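# Fold the unzipped laundry bag's lid fully open

## Task

Swing the lid of the unzipped laundry bag open until it reaches its furthest-back position; when finished, both garments must remain wholly inside the bag, and both the bag and the bin must be standing on the table.

## Robot and tools

Robot: two arms, left_arm and right_arm, each ending in a five-finger hand (left_arm has a left hand, right_arm a right hand). Bases in the scene frame: left_arm at (+0.045, +0.335, -0.001) m, right_arm at (+0.008, -0.237, +0.001) m, both facing nearly straight along +x. A floor post stands behind the arms and a camera stand sits between and just behind the bases; do not strike either.

Scene frame: origin at table-top height, midway between the nominal bases; +x points out over the table, +y toward left_arm, +z up. Reported end_effector_position (metres) and end_effector_quat_wxyz are in this frame, and may be off by a few centimetres. Joint friction and weight often leave a hand 1 to 3 cm (sometimes 5 cm) short of or below its commanded pose without any contact.

Hand point: a spot 0.05 m in front of the palm and 0.15 m out from the wrist face. Its +z runs along the straight fingers, +y comes out of the palm, +x runs across the palm away from the thumb on the right hand and toward the thumb on the left hand. Straight fingertips lie 0.06-0.07 m past the point along +z and 0.06 m behind it along -y. A bracket on the little-finger side of the wrist sticks out up to 0.10 m across the palm and can collide.

A row is 28 numbers, each in [-1, 1], always covering both arms: left dx, dy, dz, rx, ry, rz, then left thumb_turn, thumb_bend, index, middle, ring, little, force_limit, speed; then the same 14 for the right arm. Pose numbers are offsets, not poses: they are measured from that arm's Hand target at the start of the action (or move), along the Hand target's own axes. Scale: 1.0 = 0.6 m for dx/dy/dz and 180 degrees for the rotation vector rx/ry/rz. Zeros in all six pose slots ask nothing new of that arm. Orientation commands are clipped to within 40 degrees of the measured orientation each step.

Finger numbers are absolute targets: -1 open/straight, +1 closed. thumb_turn -1 puts the thumb beside the palm, +1 opposite the fingers. force_limit maps -1..+1 to about 0..10 N at the fingertip (0..15 N for the two thumb motors). speed rises from near zero at -1 to full at +0.48 and stays full up to +1. There is no 'leave unchanged' value: to keep a hand as it is, resend the eight hand numbers of its last executed row (or, if none yet, its hand_measured six plus hand_force_limit and hand_speed). For gentle closing use speed at or below -0.94. To loosen, send targets more open than hand_measured.

Tools:
execute_actions(actions, cameras): actions is a list of actions, each a list of up to 15 rows (one row per 1/30 s step; a short action holds its last row to step 15). Every row in an action counts from the same start pose, so repeating an offset in a new action moves further. Images come back only if actions is empty or cameras names some.
move(target, speed, blend, blocking, cameras): target is one 28-number row or a list of up to 15 rows; every row's offsets count from the Hand targets at the move's start, not from the previous row. speed in m/s, 0.002 to 4.3 (default 0.25), turn rate twice that in rad/s; blend in metres rounds corners. All paths share a 10 s cap and ignore obstacles. The result adds a 'move:' line such as done, off_target, moving, held or fault, plus limits like paced or held. Faster moves stray more and hit harder.
wait(seconds, cameras): 0 to 3600 s, sends nothing new; a running move continues.
stop(cameras): brakes a running move.
zoom_image(camera, region): region [x0, y0, x1, y1] in pixels, at most 504 by 504, on the newest image of that camera.
show_instructions(): shows the reference pages.
finished_scene(scene): ends the scene, irreversible; scene is 1 or omitted.

Cameras: cam_head_left, cam_head_right, cam_high, cam_left_wrist, cam_right_wrist, each 672x504. cameras=["all"] shows all, [] none.

Result lines: Hand target is the last commanded pose after clipping and is the base for the next offsets. hand_measured, hand_stopped_by (moving, target, force, stalled, fault) and hand_load_n list six values in motor order; a grip that slips shows as hand_load_n falling to about 0. Joint torques are total drive output, positive toward larger joint angles. A MOTOR HOT line warns of heating; at 100 °C the arm drops for 30-60 s. Hold loads briefly and avoid pushing into unreachable poses.

Cautions: nothing may fall or be left off the table; keep the garments inside the bag and keep bag and bin upright. Avoid drops, releasing moving parts, slams, hard pushes, excessive finger force, and any contact between the two arms or hands. An arm blocked by something keeps pressing; to relieve it, command a target back past its current hand point. Loose objects may occasionally be nudged by the scene.

Each tool is called after ">>>" as name([rows], argument=value, ...), one row to a line, values as JSON.

Reference images:

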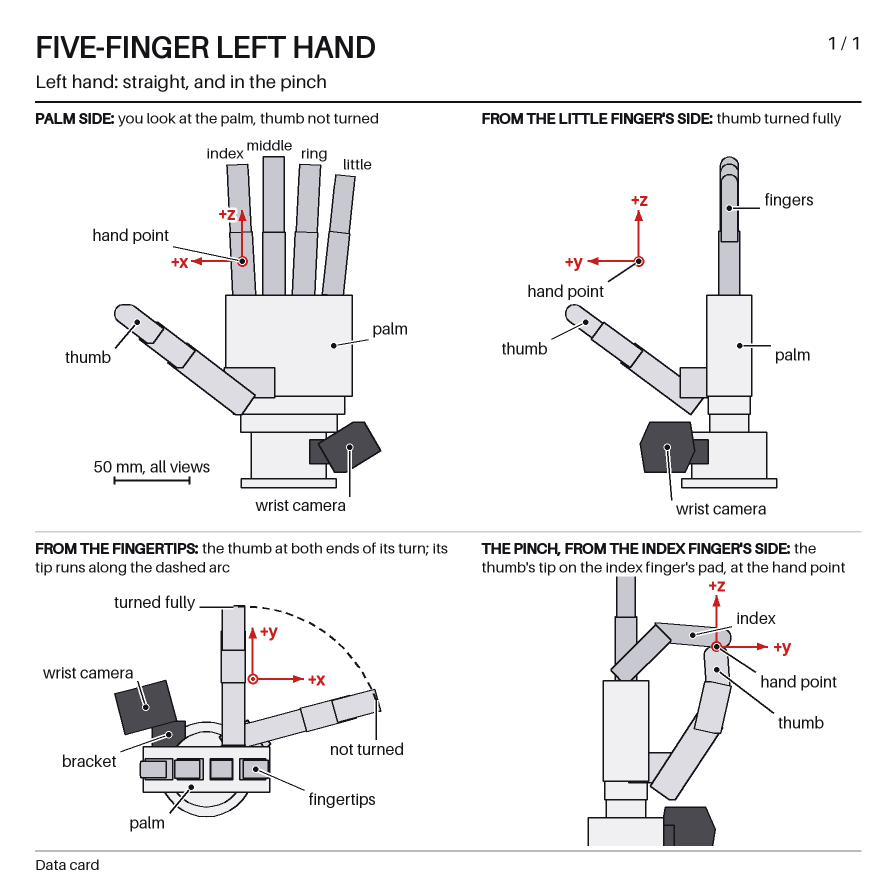

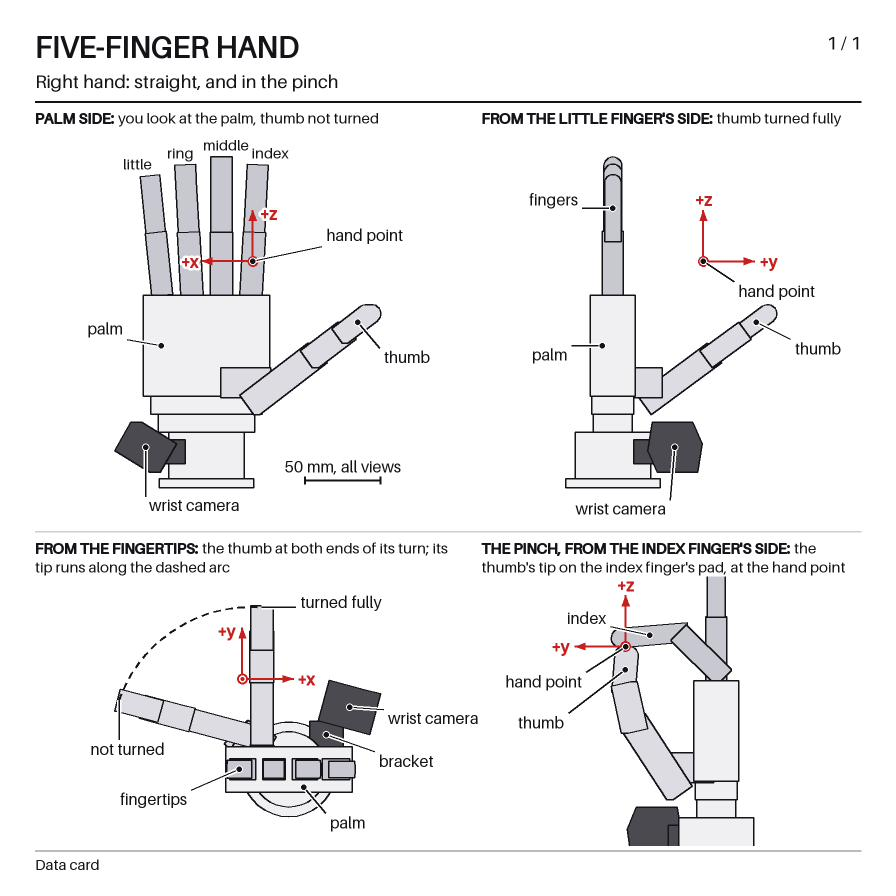

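## Session

>>> execute_actions(actions=[])

Scene clock: 0.00 s.
left_arm: end_effector_position=(+0.6849, +0.0046, +0.2805) hand_measured=(-1.000, -1.000, -1.000, -1.000, -1.000, -1.000) hand_load_n=(+0.0, +0.0, +0.0, +0.0, +0.0, +0.0) hand_stopped_by=(target, target, target, target, target, target) hand_force_limit=0.00 hand_speed=-0.80 end_effector_quat_wxyz=(+0.274, -0.106, +0.838, -0.459) | right_arm: end_effector_position=(+0.6890, -0.1462, +0.1921) hand_measured=(-1.000, -1.000, -1.000, -1.000, -1.000, -1.000) hand_load_n=(+0.0, +0.0, +0.0, +0.0, +0.0, +0.0) hand_stopped_by=(target, target, target, target, target, target) hand_force_limit=0.00 hand_speed=-0.80 end_effector_quat_wxyz=(-0.344, +0.753, -0.356, +0.434)
Joint positions: left_arm=[-0.338 1.724 1.638 -0.418 0.484 0.664] | right_arm=[0.109 1.637 1.243 -0.006 -0.113 -0.507]
Joint velocities: within noise
Joint torques (N m): no reading
Motor temperatures (°C): left_arm=[31 31 28 28 26 27] | right_arm=[30 29 26 29 29 28]
Heat: left arm: hottest waist 31 °C; right arm: hottest waist 30 °C.
Hand target: left_arm +0.6900, +0.0027, +0.2896; +0.282, -0.103, +0.834, -0.463 | right_arm +0.6962, -0.1454, +0.2054; -0.349, +0.746, -0.352, +0.444

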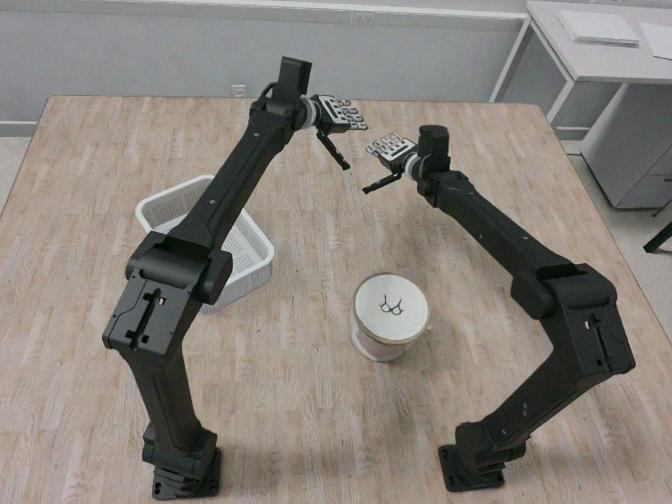

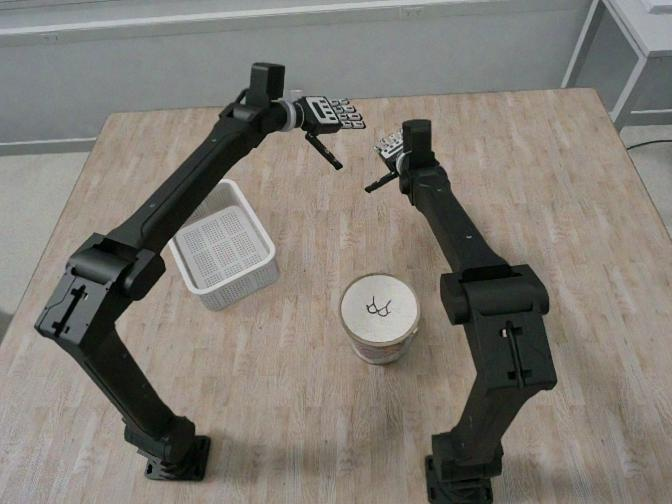

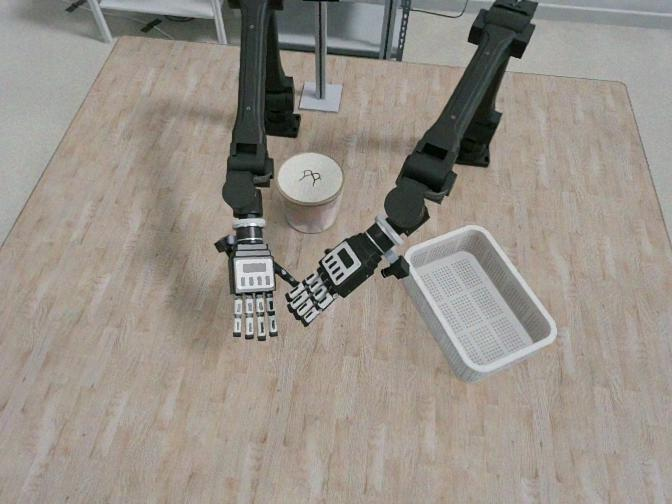

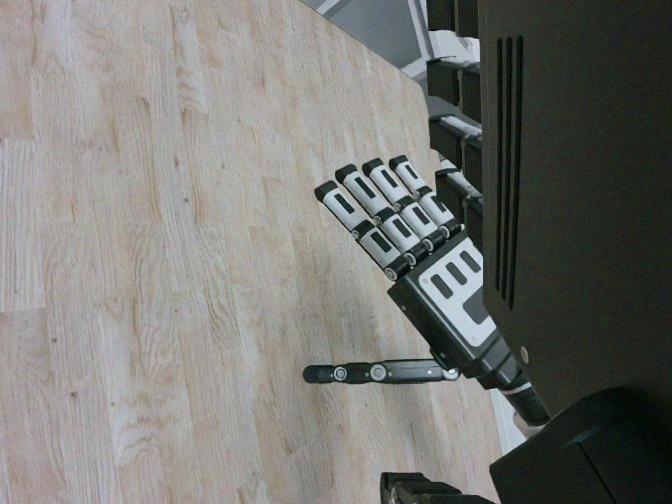

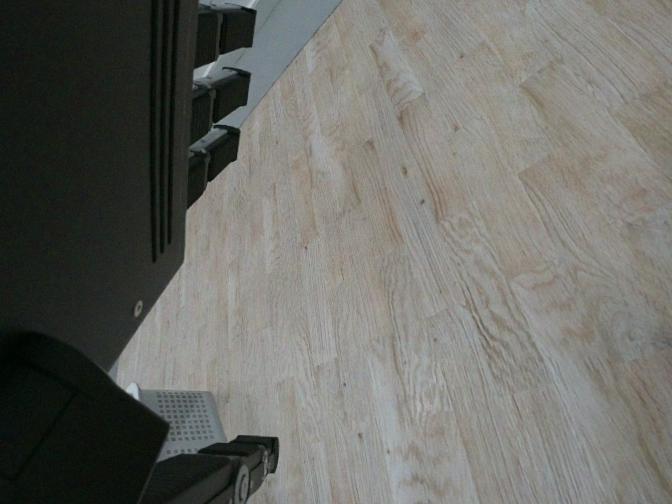

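>>> zoom_image(camera="cam_head_left", region=[320, 250, 460, 380])

>>> zoom_image(camera="cam_head_right", region=[310, 250, 450, 380])

>>> zoom_image(camera="cam_high", region=[250, 130, 390, 260])

Scaled by 3.600 from the camera's image (finer frame: 960x720).

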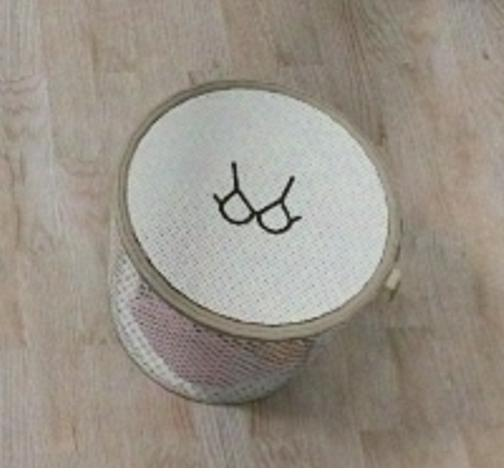

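Scaled by 3.600 from the camera's image (finer frame: 960x720).

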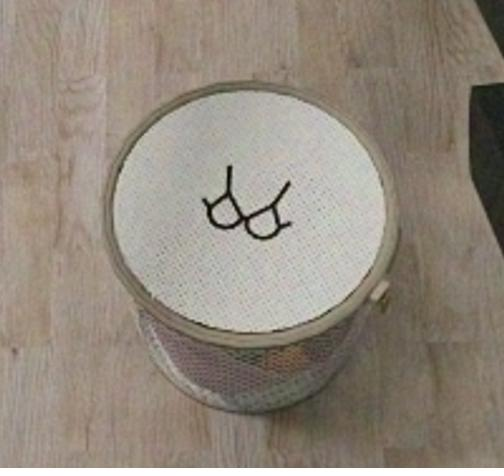

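Scaled by 3.600 from the camera's image (finer frame: 960x720).

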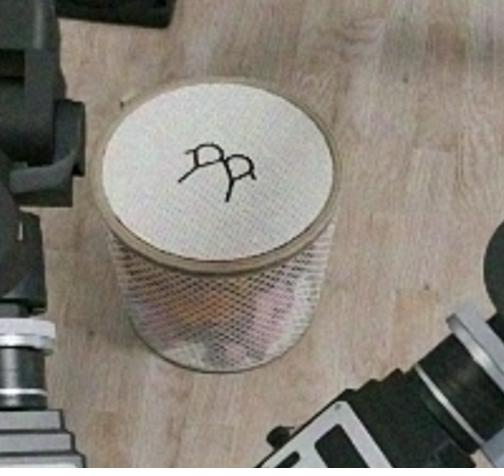

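>>> zoom_image(camera="cam_head_right", region=[380, 300, 440, 350])

>>> zoom_image(camera="cam_head_right", region=[330, 310, 400, 370])

>>> zoom_image(camera="cam_head_left", region=[340, 290, 410, 350])

>>> zoom_image(camera="cam_high", region=[265, 145, 350, 210])

Scaled by 8.400 from the camera's image (finer frame: 960x720).

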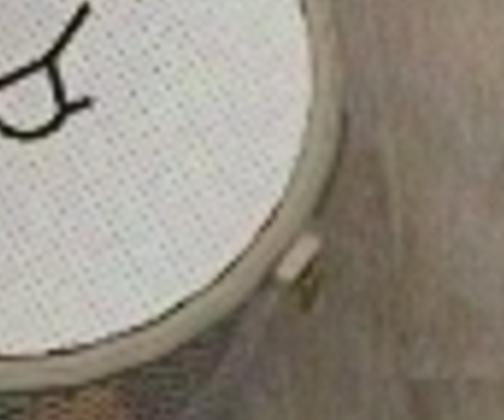

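Scaled by 7.200 from the camera's image (finer frame: 960x720).

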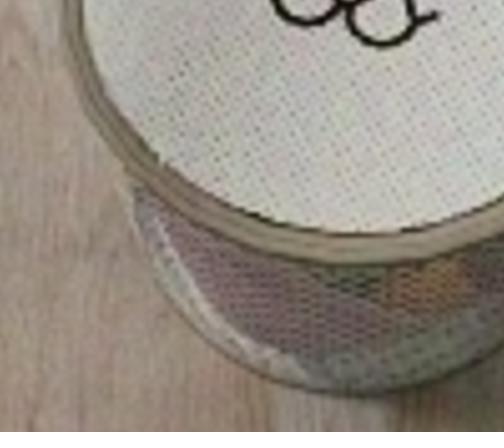

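Scaled by 7.200 from the camera's image (finer frame: 960x720).

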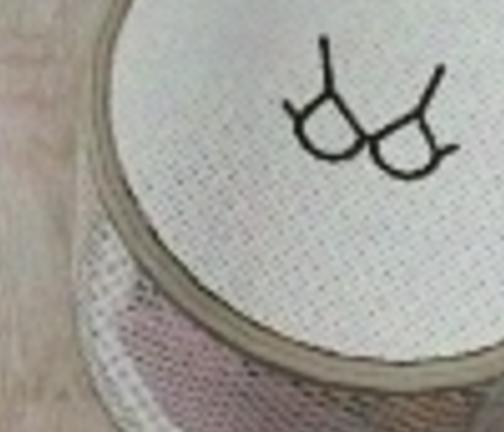

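Scaled by 5.929 from the camera's image (finer frame: 960x720).

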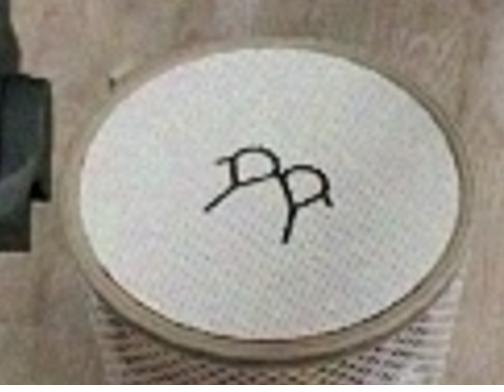

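>>> move(target=[0.4948,0.0767,-0.4447,0,0,0,-1,-1,-1,-1,-1,-1,0,-0.8,0,0,0,0,0,0,-1,-1,-1,-1,-1,-1,0,-0.8], speed=0.2, cameras=["all"])

Scene clock: 11.93 s.
left_arm: end_effector_position=(+0.3047, +0.0917, +0.2581) hand_measured=(-1.000, -1.000, -1.000, -1.000, -1.000, -1.000) hand_load_n=(+0.0, +0.0, +0.0, +0.0, +0.0, +0.0) hand_stopped_by=(target, target, target, target, target, target) hand_force_limit=0.00 hand_speed=-0.80 end_effector_quat_wxyz=(+0.293, -0.097, +0.829, -0.466) | right_arm: end_effector_position=(+0.6890, -0.1462, +0.1921) hand_measured=(-1.000, -1.000, -1.000, -1.000, -1.000, -1.000) hand_load_n=(-0.5, +0.0, +0.0, +0.0, +0.0, +0.0) hand_stopped_by=(target, target, target, target, target, target) hand_force_limit=0.00 hand_speed=-0.80 end_effector_quat_wxyz=(-0.344, +0.753, -0.356, +0.434)
Joint positions: left_arm=[-0.609 0.637 0.684 -0.465 0.235 0.548] | right_arm=[0.109 1.637 1.243 -0.006 -0.113 -0.507]
Joint torques (N m): left_arm=[0.32 -1.08 8.95 1.37 -0.03 -0.15] | right_arm=[-0.97 -14.45 11.15 2.19 -0.08 -0.09]
Heat: left arm: hottest shoulder 32 °C; right arm: hottest waist 30 °C.
Hand target: left_arm +0.2999, +0.0902, +0.2502; +0.282, -0.103, +0.834, -0.463 | right_arm +0.6962, -0.1454, +0.2054; -0.349, +0.746, -0.352, +0.444
Off the commanded pose: left_arm 0.009 m, 2 deg | right_arm 0.015 m, 1 deg.
move: done
cam_left_wrist: T_world_to_cam=[[-0.29623, -0.61516, 0.73063, -0.0468], [-0.94473, 0.0762, -0.31887, 0.36942], [0.14048, -0.78471, -0.60373, 0.30103]] pos_world=[0.29284, 0.17928, 0.33374]

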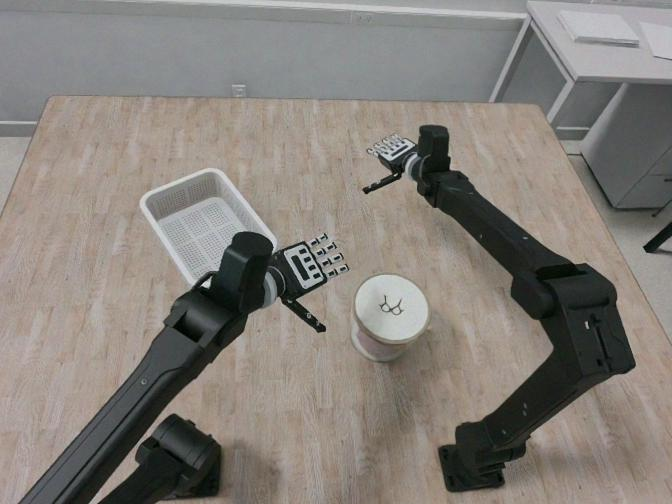

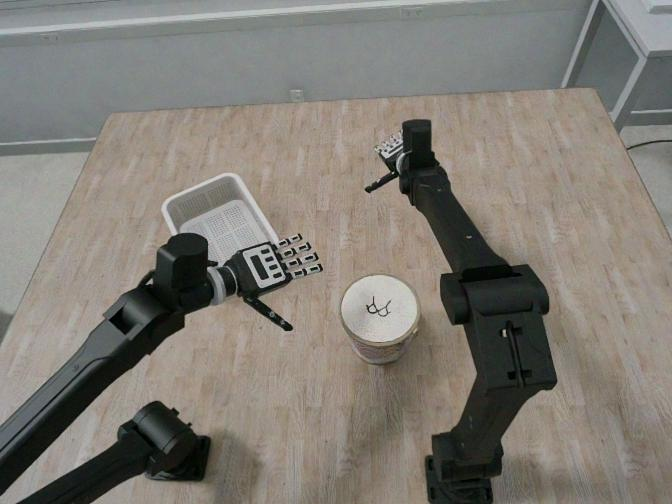

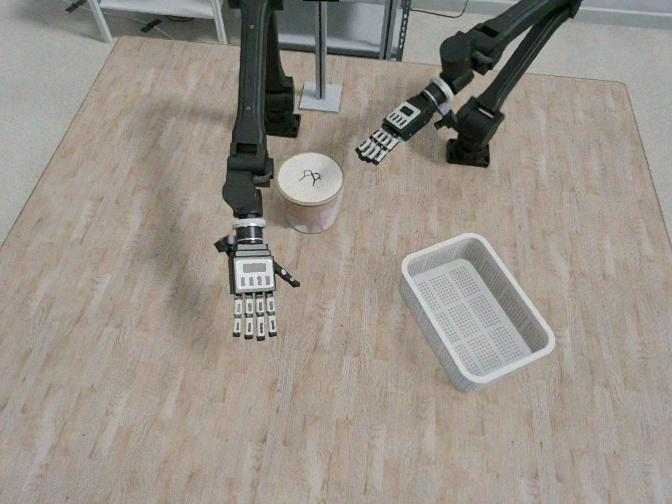

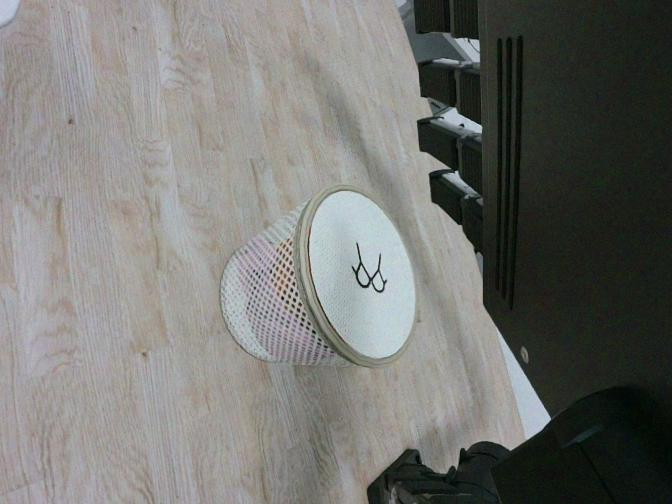

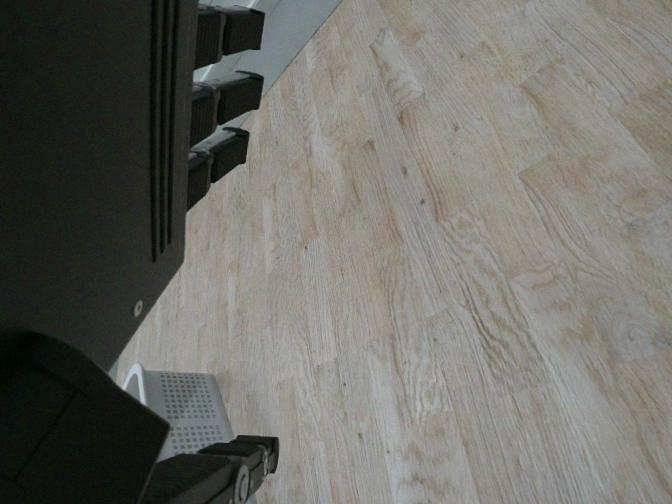

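>>> zoom_image(camera="cam_left_wrist", region=[210, 170, 430, 380])

>>> zoom_image(camera="cam_left_wrist", region=[280, 180, 380, 280])

>>> zoom_image(camera="cam_left_wrist", region=[290, 270, 420, 380])

Scaled by 2.291 from the camera's image (finer frame: 960x720).

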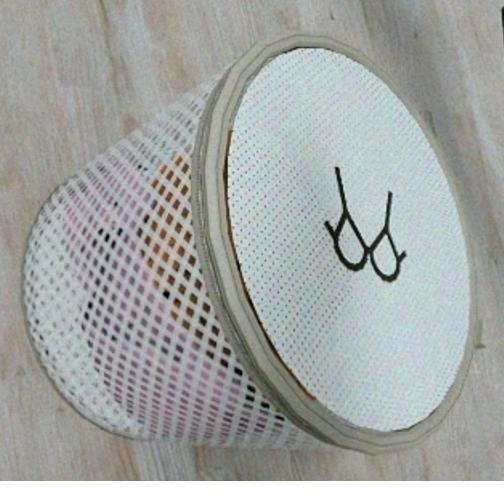

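Scaled by 5.040 from the camera's image (finer frame: 960x720).

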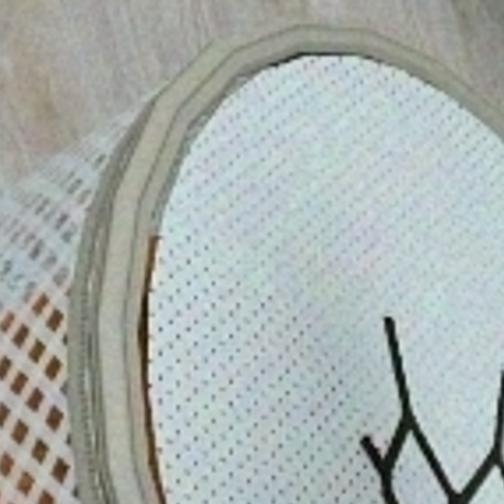

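Scaled by 3.877 from the camera's image (finer frame: 960x720).

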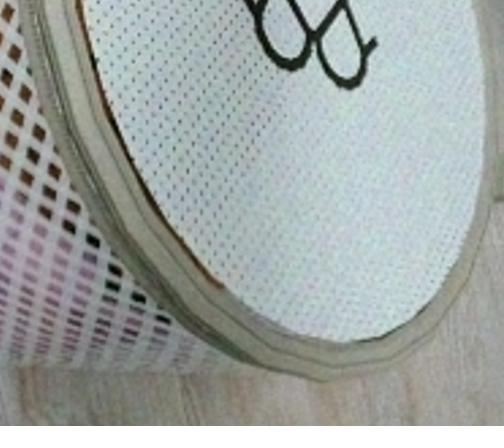

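>>> zoom_image(camera="cam_left_wrist", region=[370, 190, 430, 250])

>>> zoom_image(camera="cam_left_wrist", region=[380, 290, 440, 350])

>>> zoom_image(camera="cam_high", region=[265, 145, 350, 240])

Scaled by 8.400 from the camera's image (finer frame: 960x720).

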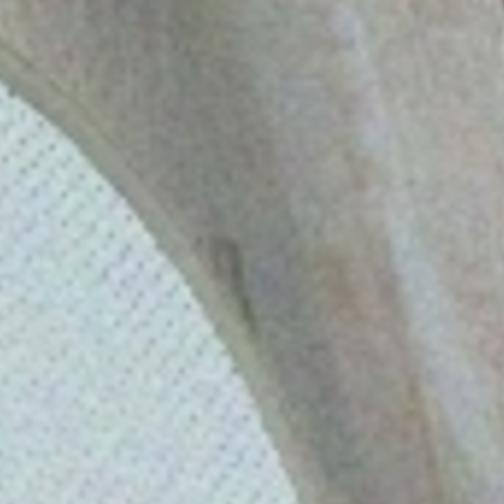

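Scaled by 8.400 from the camera's image (finer frame: 960x720).

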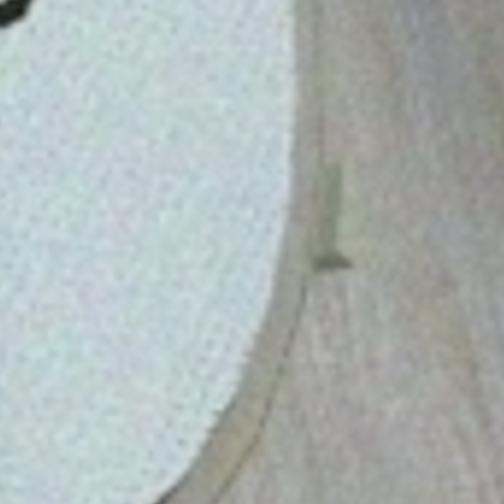

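Scaled by 5.305 from the camera's image (finer frame: 960x720).

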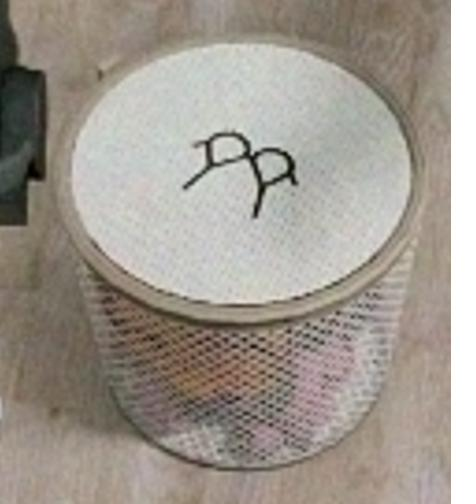

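>>> move([
  [0,0,0,0,0,0,-1,-1,-1,-1,-1,-1,0,-0.8,0.1548,0.0460,-0.5013,-0.2849,-0.1636,0.3014,-1,-1,-1,-1,-1,-1,0,-0.8],
  [0,0,0,0,0,0,-1,-1,-1,-1,-1,-1,0,-0.8,-0.0467,0.2682,-0.6702,-0.2849,-0.1636,0.3014,-1,-1,-1,-1,-1,-1,0,-0.8],
], speed=0.2, blend=[0.04,0], cameras=["all"])

Scene clock: 22.40 s.
left_arm: end_effector_position=(+0.3047, +0.0917, +0.2581) hand_measured=(-1.000, -1.000, -1.000, -1.000, -1.000, -1.000) hand_load_n=(+0.0, +0.0, +0.0, +0.0, +0.0, -0.5) hand_stopped_by=(target, target, target, target, target, target) hand_force_limit=0.00 hand_speed=-0.80 end_effector_quat_wxyz=(+0.293, -0.097, +0.829, -0.466) | right_arm: end_effector_position=(+0.2844, -0.2836, +0.2028) hand_measured=(-1.000, -1.000, -1.000, -1.000, -1.000, -1.000) hand_load_n=(+0.0, +0.0, +0.0, +0.0, +0.0, +0.0) hand_stopped_by=(target, target, target, target, target, target) hand_force_limit=0.00 hand_speed=-0.80 end_effector_quat_wxyz=(-0.232, +0.661, -0.698, -0.149)
Joint positions: left_arm=[-0.609 0.637 0.684 -0.465 0.235 0.548] | right_arm=[-0.513 1.332 1.107 -1.513 -0.535 -0.508]
Joint torques (N m): left_arm=[-0.09 -1.03 8.94 1.36 -0.02 -0.11] | right_arm=[-1.67 -8.94 8.29 0.47 -0.44 -0.22]
Motor temperatures (°C): left_arm=[31 32 32 28 26 27] | right_arm=[30 31 31 29 29 28]
Heat: left arm: hottest shoulder 32 °C; right arm: hottest shoulder 31 °C.
Hand target: left_arm +0.2999, +0.0902, +0.2502; +0.282, -0.103, +0.834, -0.463 | right_arm +0.2862, -0.2877, +0.2053; -0.236, +0.666, -0.694, -0.135
Off the commanded pose: left_arm 0.009 m, 2 deg | right_arm 0.005 m, 2 deg.
move: done
cam_left_wrist: T_world_to_cam=[[-0.29564, -0.61492, 0.73107, -0.04716], [-0.94493, 0.07578, -0.31839, 0.36939], [0.14038, -0.78494, -0.60346, 0.30101]] pos_world=[0.29284, 0.17928, 0.33374]
cam_right_wrist: T_world_to_cam=[[-0.95691, -0.11962, -0.2646, 0.29745], [-0.29017, 0.42924, 0.85531, 0.02518], [0.01126, 0.89524, -0.44545, 0.45205]] pos_world=[0.28685, -0.37992, 0.25854]

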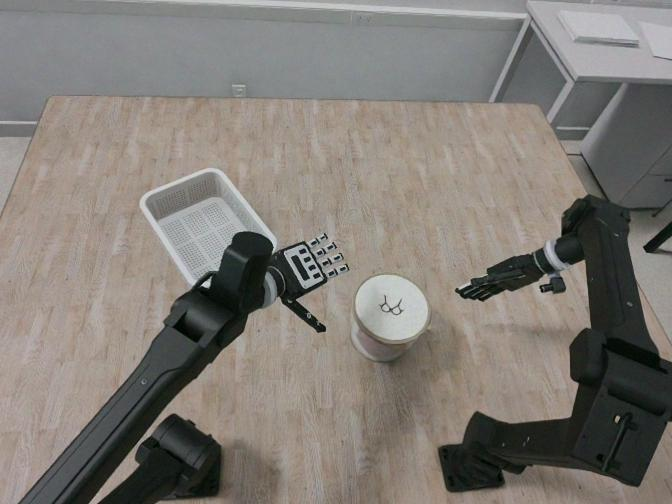

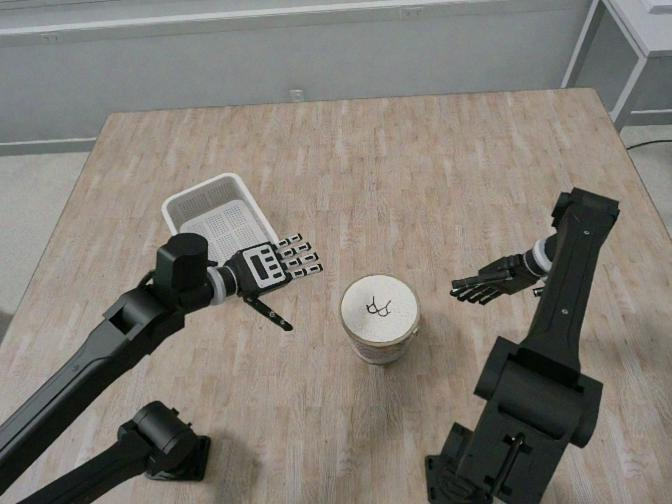

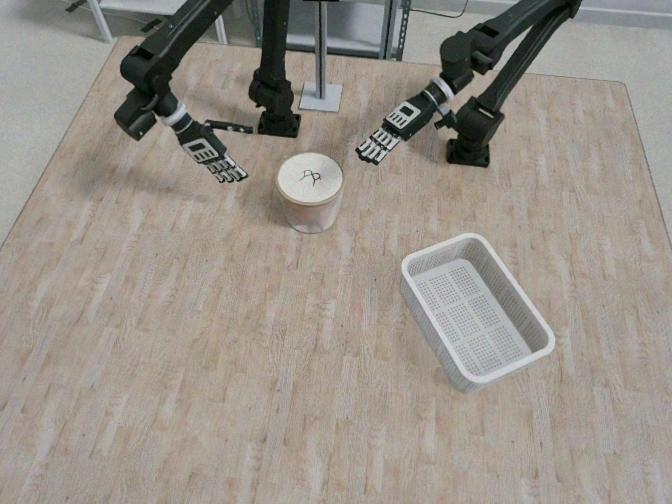

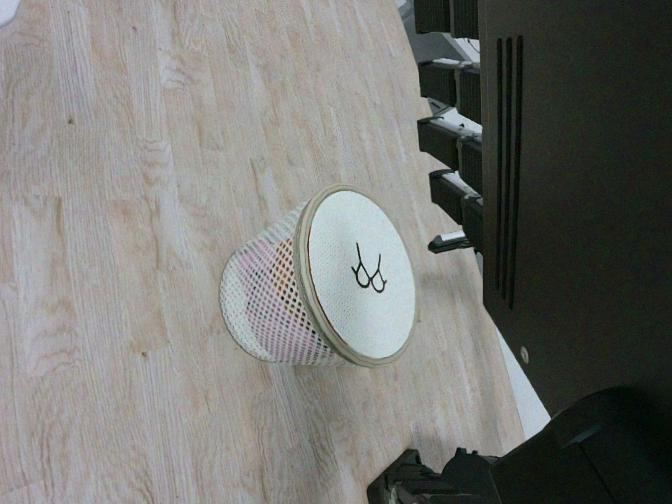

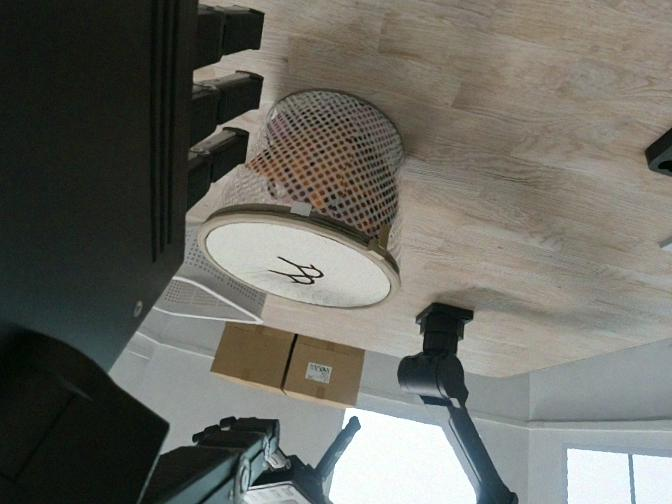

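>>> zoom_image(camera="cam_right_wrist", region=[190, 80, 420, 320])

>>> zoom_image(camera="cam_right_wrist", region=[270, 180, 410, 290])

>>> zoom_image(camera="cam_right_wrist", region=[190, 170, 330, 290])

Scaled by 2.100 from the camera's image (finer frame: 960x720).

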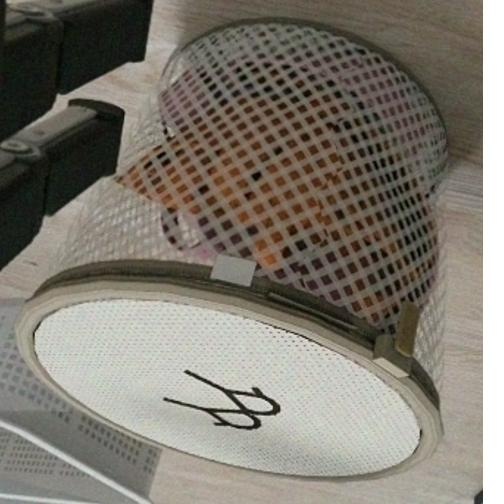

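Scaled by 3.600 from the camera's image (finer frame: 960x720).

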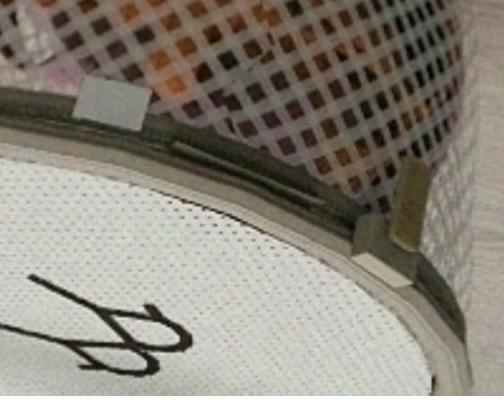

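Scaled by 3.600 from the camera's image (finer frame: 960x720).

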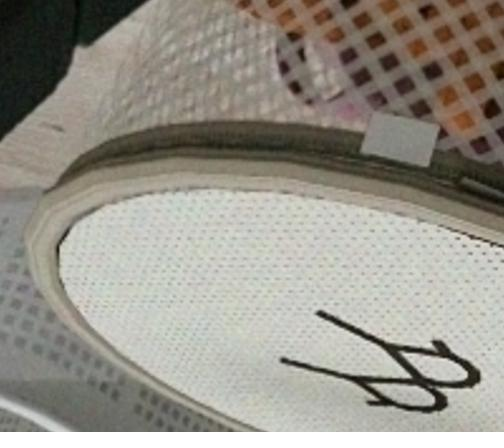

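>>> move(target=[0.0533,0.1367,0.0852,0.1425,0.0165,-0.1229,-1,-1,-1,-1,-1,-1,0,-0.8,0,0,0,0,0,0,-1,-1,-1,-1,-1,-1,0,-0.8], speed=0.15, cameras=["cam_left_wrist","cam_head_left","cam_high"])

Scene clock: 28.67 s.
left_arm: end_effector_position=(+0.3095, +0.0813, +0.1517) hand_measured=(-1.000, -1.000, -1.000, -1.000, -1.000, -1.000) hand_load_n=(+0.0, +0.0, +0.0, +0.0, +0.0, +0.0) hand_stopped_by=(target, target, target, target, target, target) hand_force_limit=0.00 hand_speed=-0.80 end_effector_quat_wxyz=(+0.185, -0.174, +0.686, -0.682) | right_arm: end_effector_position=(+0.2843, -0.2837, +0.2027) hand_measured=(-1.000, -1.000, -1.000, -1.000, -1.000, -1.000) hand_load_n=(+0.0, -0.5, +0.0, +0.0, +0.0, +0.0) hand_stopped_by=(target, target, target, target, target, target) hand_force_limit=0.00 hand_speed=-0.80 end_effector_quat_wxyz=(-0.232, +0.662, -0.698, -0.148)
Joint positions: left_arm=[-0.313 0.952 0.188 0.762 0.718 0.018] | right_arm=[-0.513 1.332 1.107 -1.513 -0.535 -0.509]
Joint torques (N m): left_arm=[2.14 -1.61 6.61 2.21 0.24 -0.15] | right_arm=[-1.67 -9.05 8.32 0.49 -0.43 -0.17]
Heat: left arm: hottest elbow 32 °C; right arm: hottest shoulder 31 °C.
Hand target: left_arm +0.3098, +0.0850, +0.1491; +0.183, -0.183, +0.683, -0.683 | right_arm +0.2862, -0.2877, +0.2053; -0.236, +0.666, -0.694, -0.135
Off the commanded pose: left_arm 0.005 m, 1 deg | right_arm 0.005 m, 2 deg.
move: done
cam_left_wrist: T_world_to_cam=[[-0.21216, -0.09934, 0.97217, -0.0787], [-0.97684, -0.00691, -0.21388, 0.34155], [0.02796, -0.99503, -0.09557, 0.20269]] pos_world=[0.31128, 0.19622, 0.16893]
Images, in order (width x height): cam_head_left 672x504, cam_high 672x504, cam_left_wrist 672x504.

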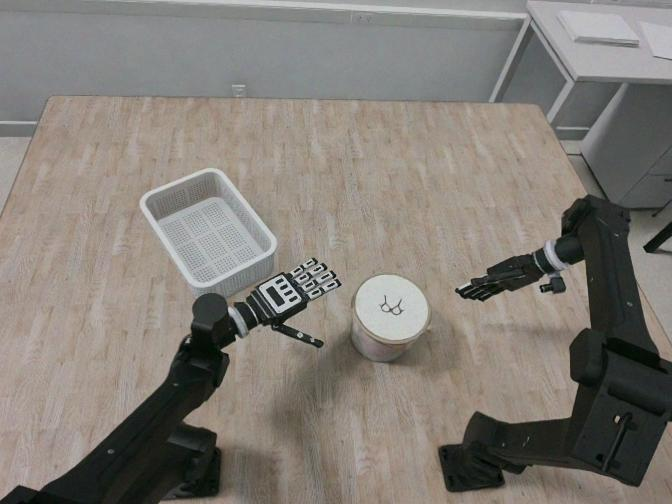

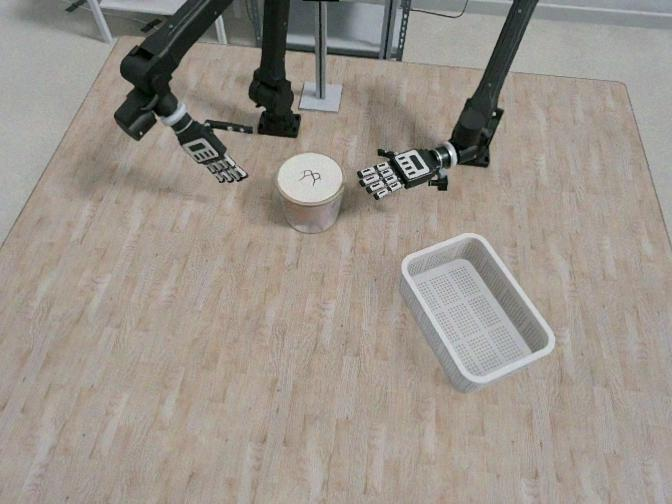

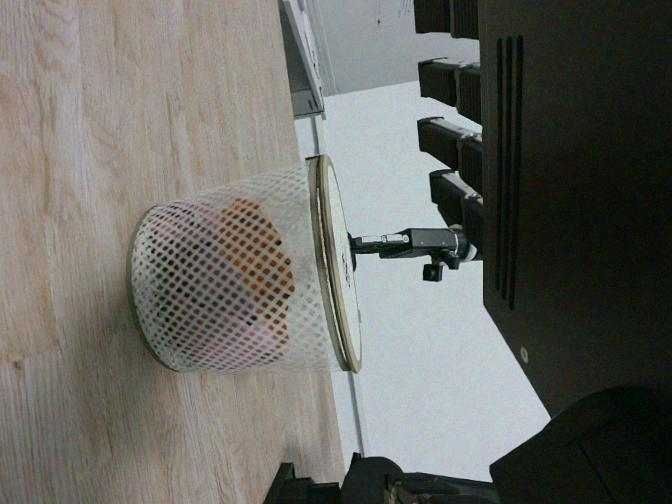

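>>> zoom_image(camera="cam_left_wrist", region=[280, 150, 380, 380])

>>> zoom_image(camera="cam_left_wrist", region=[290, 230, 370, 310])

>>> zoom_image(camera="cam_left_wrist", region=[300, 310, 380, 390])

Scaled by 2.191 from the camera's image (finer frame: 960x720).

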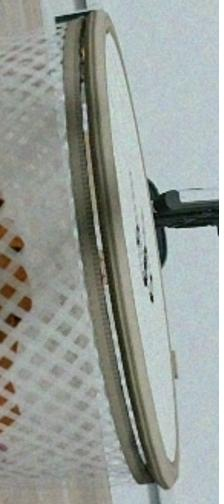

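Scaled by 6.300 from the camera's image (finer frame: 960x720).

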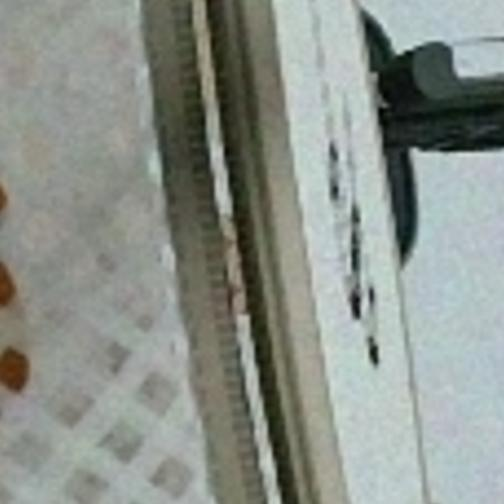

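Scaled by 6.300 from the camera's image (finer frame: 960x720).

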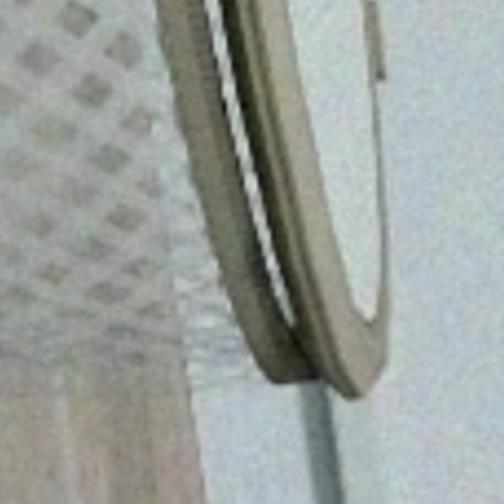

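>>> move(target=[0.0119,-0.0123,0.0913,0,0.2389,0,1,-0.5,-1,-1,-1,-1,0,-0.3,0,0,0,0,0,0,-1,-1,-1,-1,-1,-1,0,-0.8], speed=0.12, cameras=["cam_left_wrist","cam_head_left","cam_right_wrist","cam_high"])

Scene clock: 38.70 s.
left_arm: end_effector_position=(+0.3250, +0.0413, +0.1510) hand_measured=(+1.000, -0.500, -1.000, -1.000, -1.000, -1.000) hand_load_n=(+0.0, +0.0, +0.0, +0.0, +0.0, +0.0) hand_stopped_by=(target, target, target, target, target, target) hand_force_limit=0.00 hand_speed=-0.30 end_effector_quat_wxyz=(-0.077, +0.071, +0.704, -0.702) | right_arm: end_effector_position=(+0.2843, -0.2837, +0.2027) hand_measured=(-1.000, -1.000, -1.000, -1.000, -1.000, -1.000) hand_load_n=(+0.0, +0.0, +0.0, +0.0, +0.0, +0.0) hand_stopped_by=(target, target, target, target, target, target) hand_force_limit=0.00 hand_speed=-0.80 end_effector_quat_wxyz=(-0.232, +0.662, -0.698, -0.148)
Joint positions: left_arm=[-0.275 1.483 0.583 0.874 1.478 0.017] | right_arm=[-0.513 1.332 1.107 -1.513 -0.535 -0.509]
Joint torques (N m): left_arm=[-0.26 -7.59 8.66 0.96 0.26 -0.04] | right_arm=[-1.55 -9 8.35 0.4 -0.44 -0.17]
Heat: left arm: hottest elbow 32 °C; right arm: hottest elbow 32 °C.
Hand target: left_arm +0.3310, +0.0339, +0.1565; -0.080, +0.080, +0.702, -0.703 | right_arm +0.2862, -0.2877, +0.2053; -0.236, +0.666, -0.694, -0.135
Off the commanded pose: left_arm 0.011 m, 1 deg | right_arm 0.005 m, 2 deg.
move: off_target (left_arm)
cam_left_wrist: T_world_to_cam=[[-0.20175, 0.05969, 0.97762, -0.08949], [-0.74236, 0.64178, -0.19239, 0.25005], [-0.6389, -0.76456, -0.08517, 0.36801]] pos_world=[0.4027, 0.12623, 0.16694]
cam_right_wrist: T_world_to_cam=[[-0.95674, -0.12025, -0.26494, 0.29725], [-0.29075, 0.42914, 0.85516, 0.02535], [0.01086, 0.8952, -0.44553, 0.45217]] pos_world=[0.28685, -0.37992, 0.25854]
Images, in order (width x height): cam_head_left 672x504, cam_high 672x504, cam_left_wrist 672x504, cam_right_wrist 672x504.

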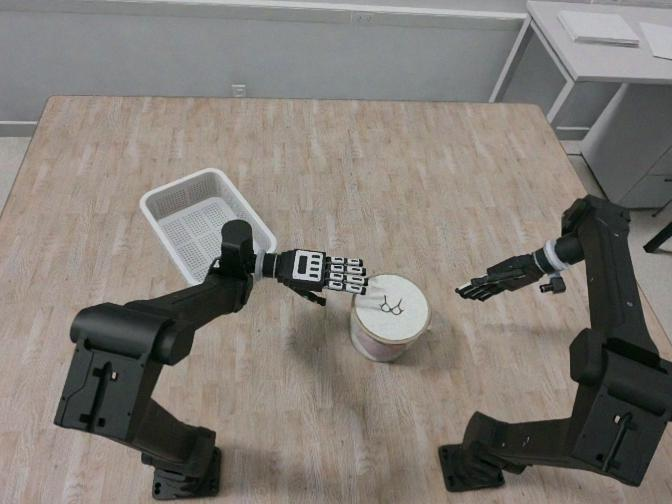

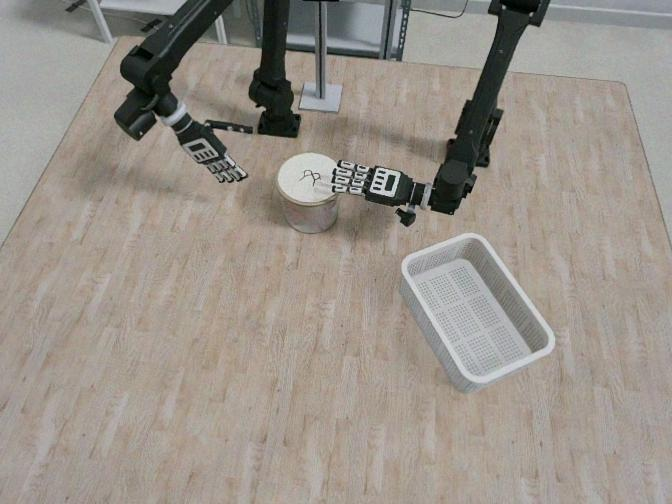

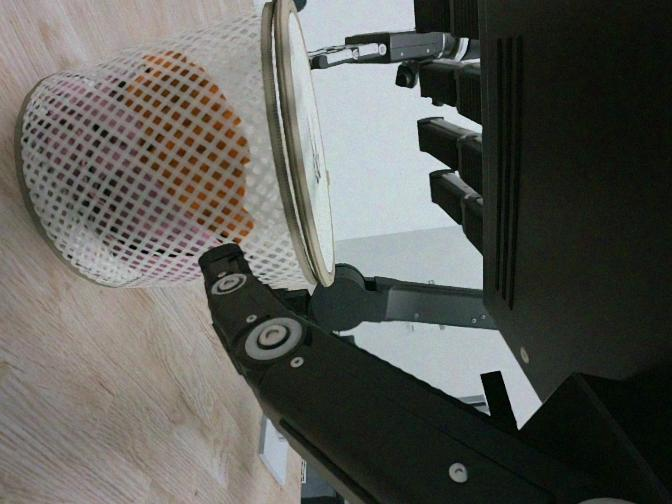

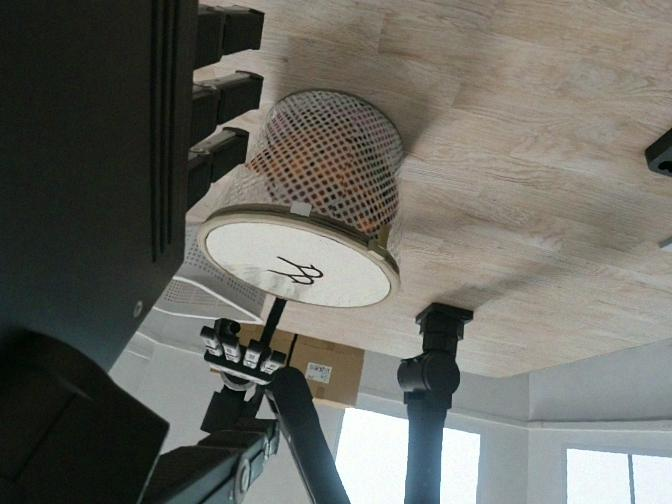

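>>> zoom_image(camera="cam_left_wrist", region=[200, 130, 350, 300])

Scaled by 2.965 from the camera's image (finer frame: 960x720).

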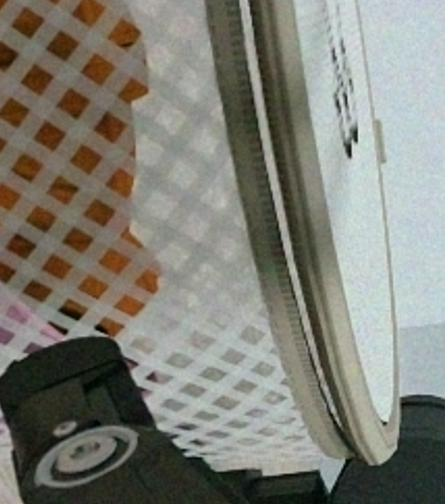

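>>> move(target=[-0.0113,-0.0142,0.071,0,0,0,1,-0.5,-1,-1,-1,-1,0,-0.3,0,0,0,0,0,0,-1,-1,-1,-1,-1,-1,0,-0.8], speed=0.08, cameras=["cam_left_wrist"])

>>> zoom_image(camera="cam_left_wrist", region=[200, 130, 370, 300])

Scene clock: 41.20 s.
left_arm: end_effector_position=(+0.3205, -0.0011, +0.1597) hand_measured=(+1.000, -0.500, -1.000, -1.000, -1.000, -1.000) hand_load_n=(+0.0, +0.0, +0.0, +0.0, +0.0, -0.5) hand_stopped_by=(target, target, target, target, target, target) hand_force_limit=0.00 hand_speed=-0.30 end_effector_quat_wxyz=(-0.076, +0.080, +0.703, -0.702) | right_arm: end_effector_position=(+0.2843, -0.2837, +0.2027) hand_measured=(-1.000, -1.000, -1.000, -1.000, -1.000, -1.000) hand_load_n=(+0.0, +0.0, +0.0, +0.0, +0.0, +0.0) hand_stopped_by=(target, target, target, target, target, target) hand_force_limit=0.00 hand_speed=-0.80 end_effector_quat_wxyz=(-0.232, +0.662, -0.698, -0.148)
Joint positions: left_arm=[-0.386 1.489 0.622 0.858 1.378 0.014] | right_arm=[-0.513 1.332 1.107 -1.513 -0.535 -0.509]
Joint torques (N m): left_arm=[-0.03 -7.82 9.13 0.72 -0.05 -0.11] | right_arm=[-1.49 -8.94 8.25 0.51 -0.45 -0.17]
Heat: left arm: hottest elbow 32 °C; right arm: hottest elbow 32 °C.
Hand target: left_arm +0.3280, -0.0091, +0.1650; -0.080, +0.080, +0.702, -0.703 | right_arm +0.2862, -0.2877, +0.2053; -0.236, +0.666, -0.694, -0.135
Off the commanded pose: left_arm 0.012 m, 1 deg | right_arm 0.005 m, 2 deg.
move: off_target (left_arm)
cam_left_wrist: T_world_to_cam=[[-0.21407, 0.06556, 0.97462, -0.0919], [-0.73256, 0.64924, -0.20457, 0.27438], [-0.64617, -0.75775, -0.09096, 0.33685]] pos_world=[0.39899, 0.08313, 0.17633]

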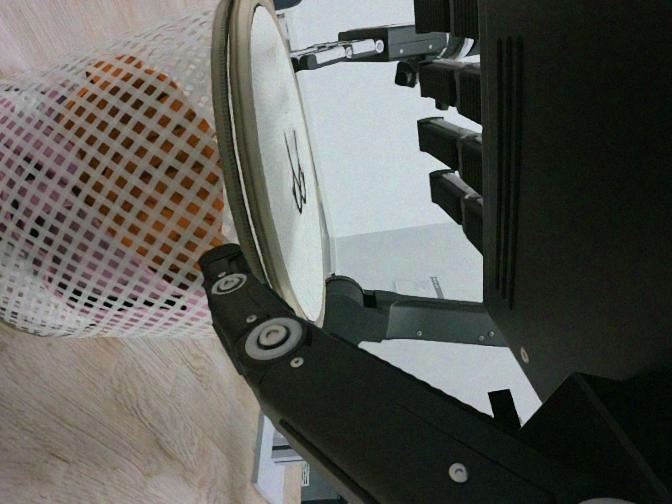

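Scaled by 2.965 from the camera's image (finer frame: 960x720).

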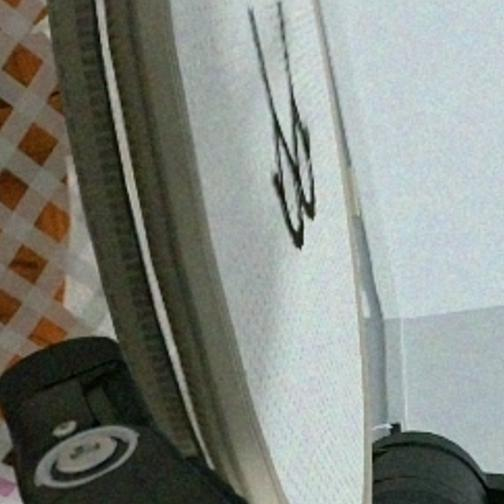

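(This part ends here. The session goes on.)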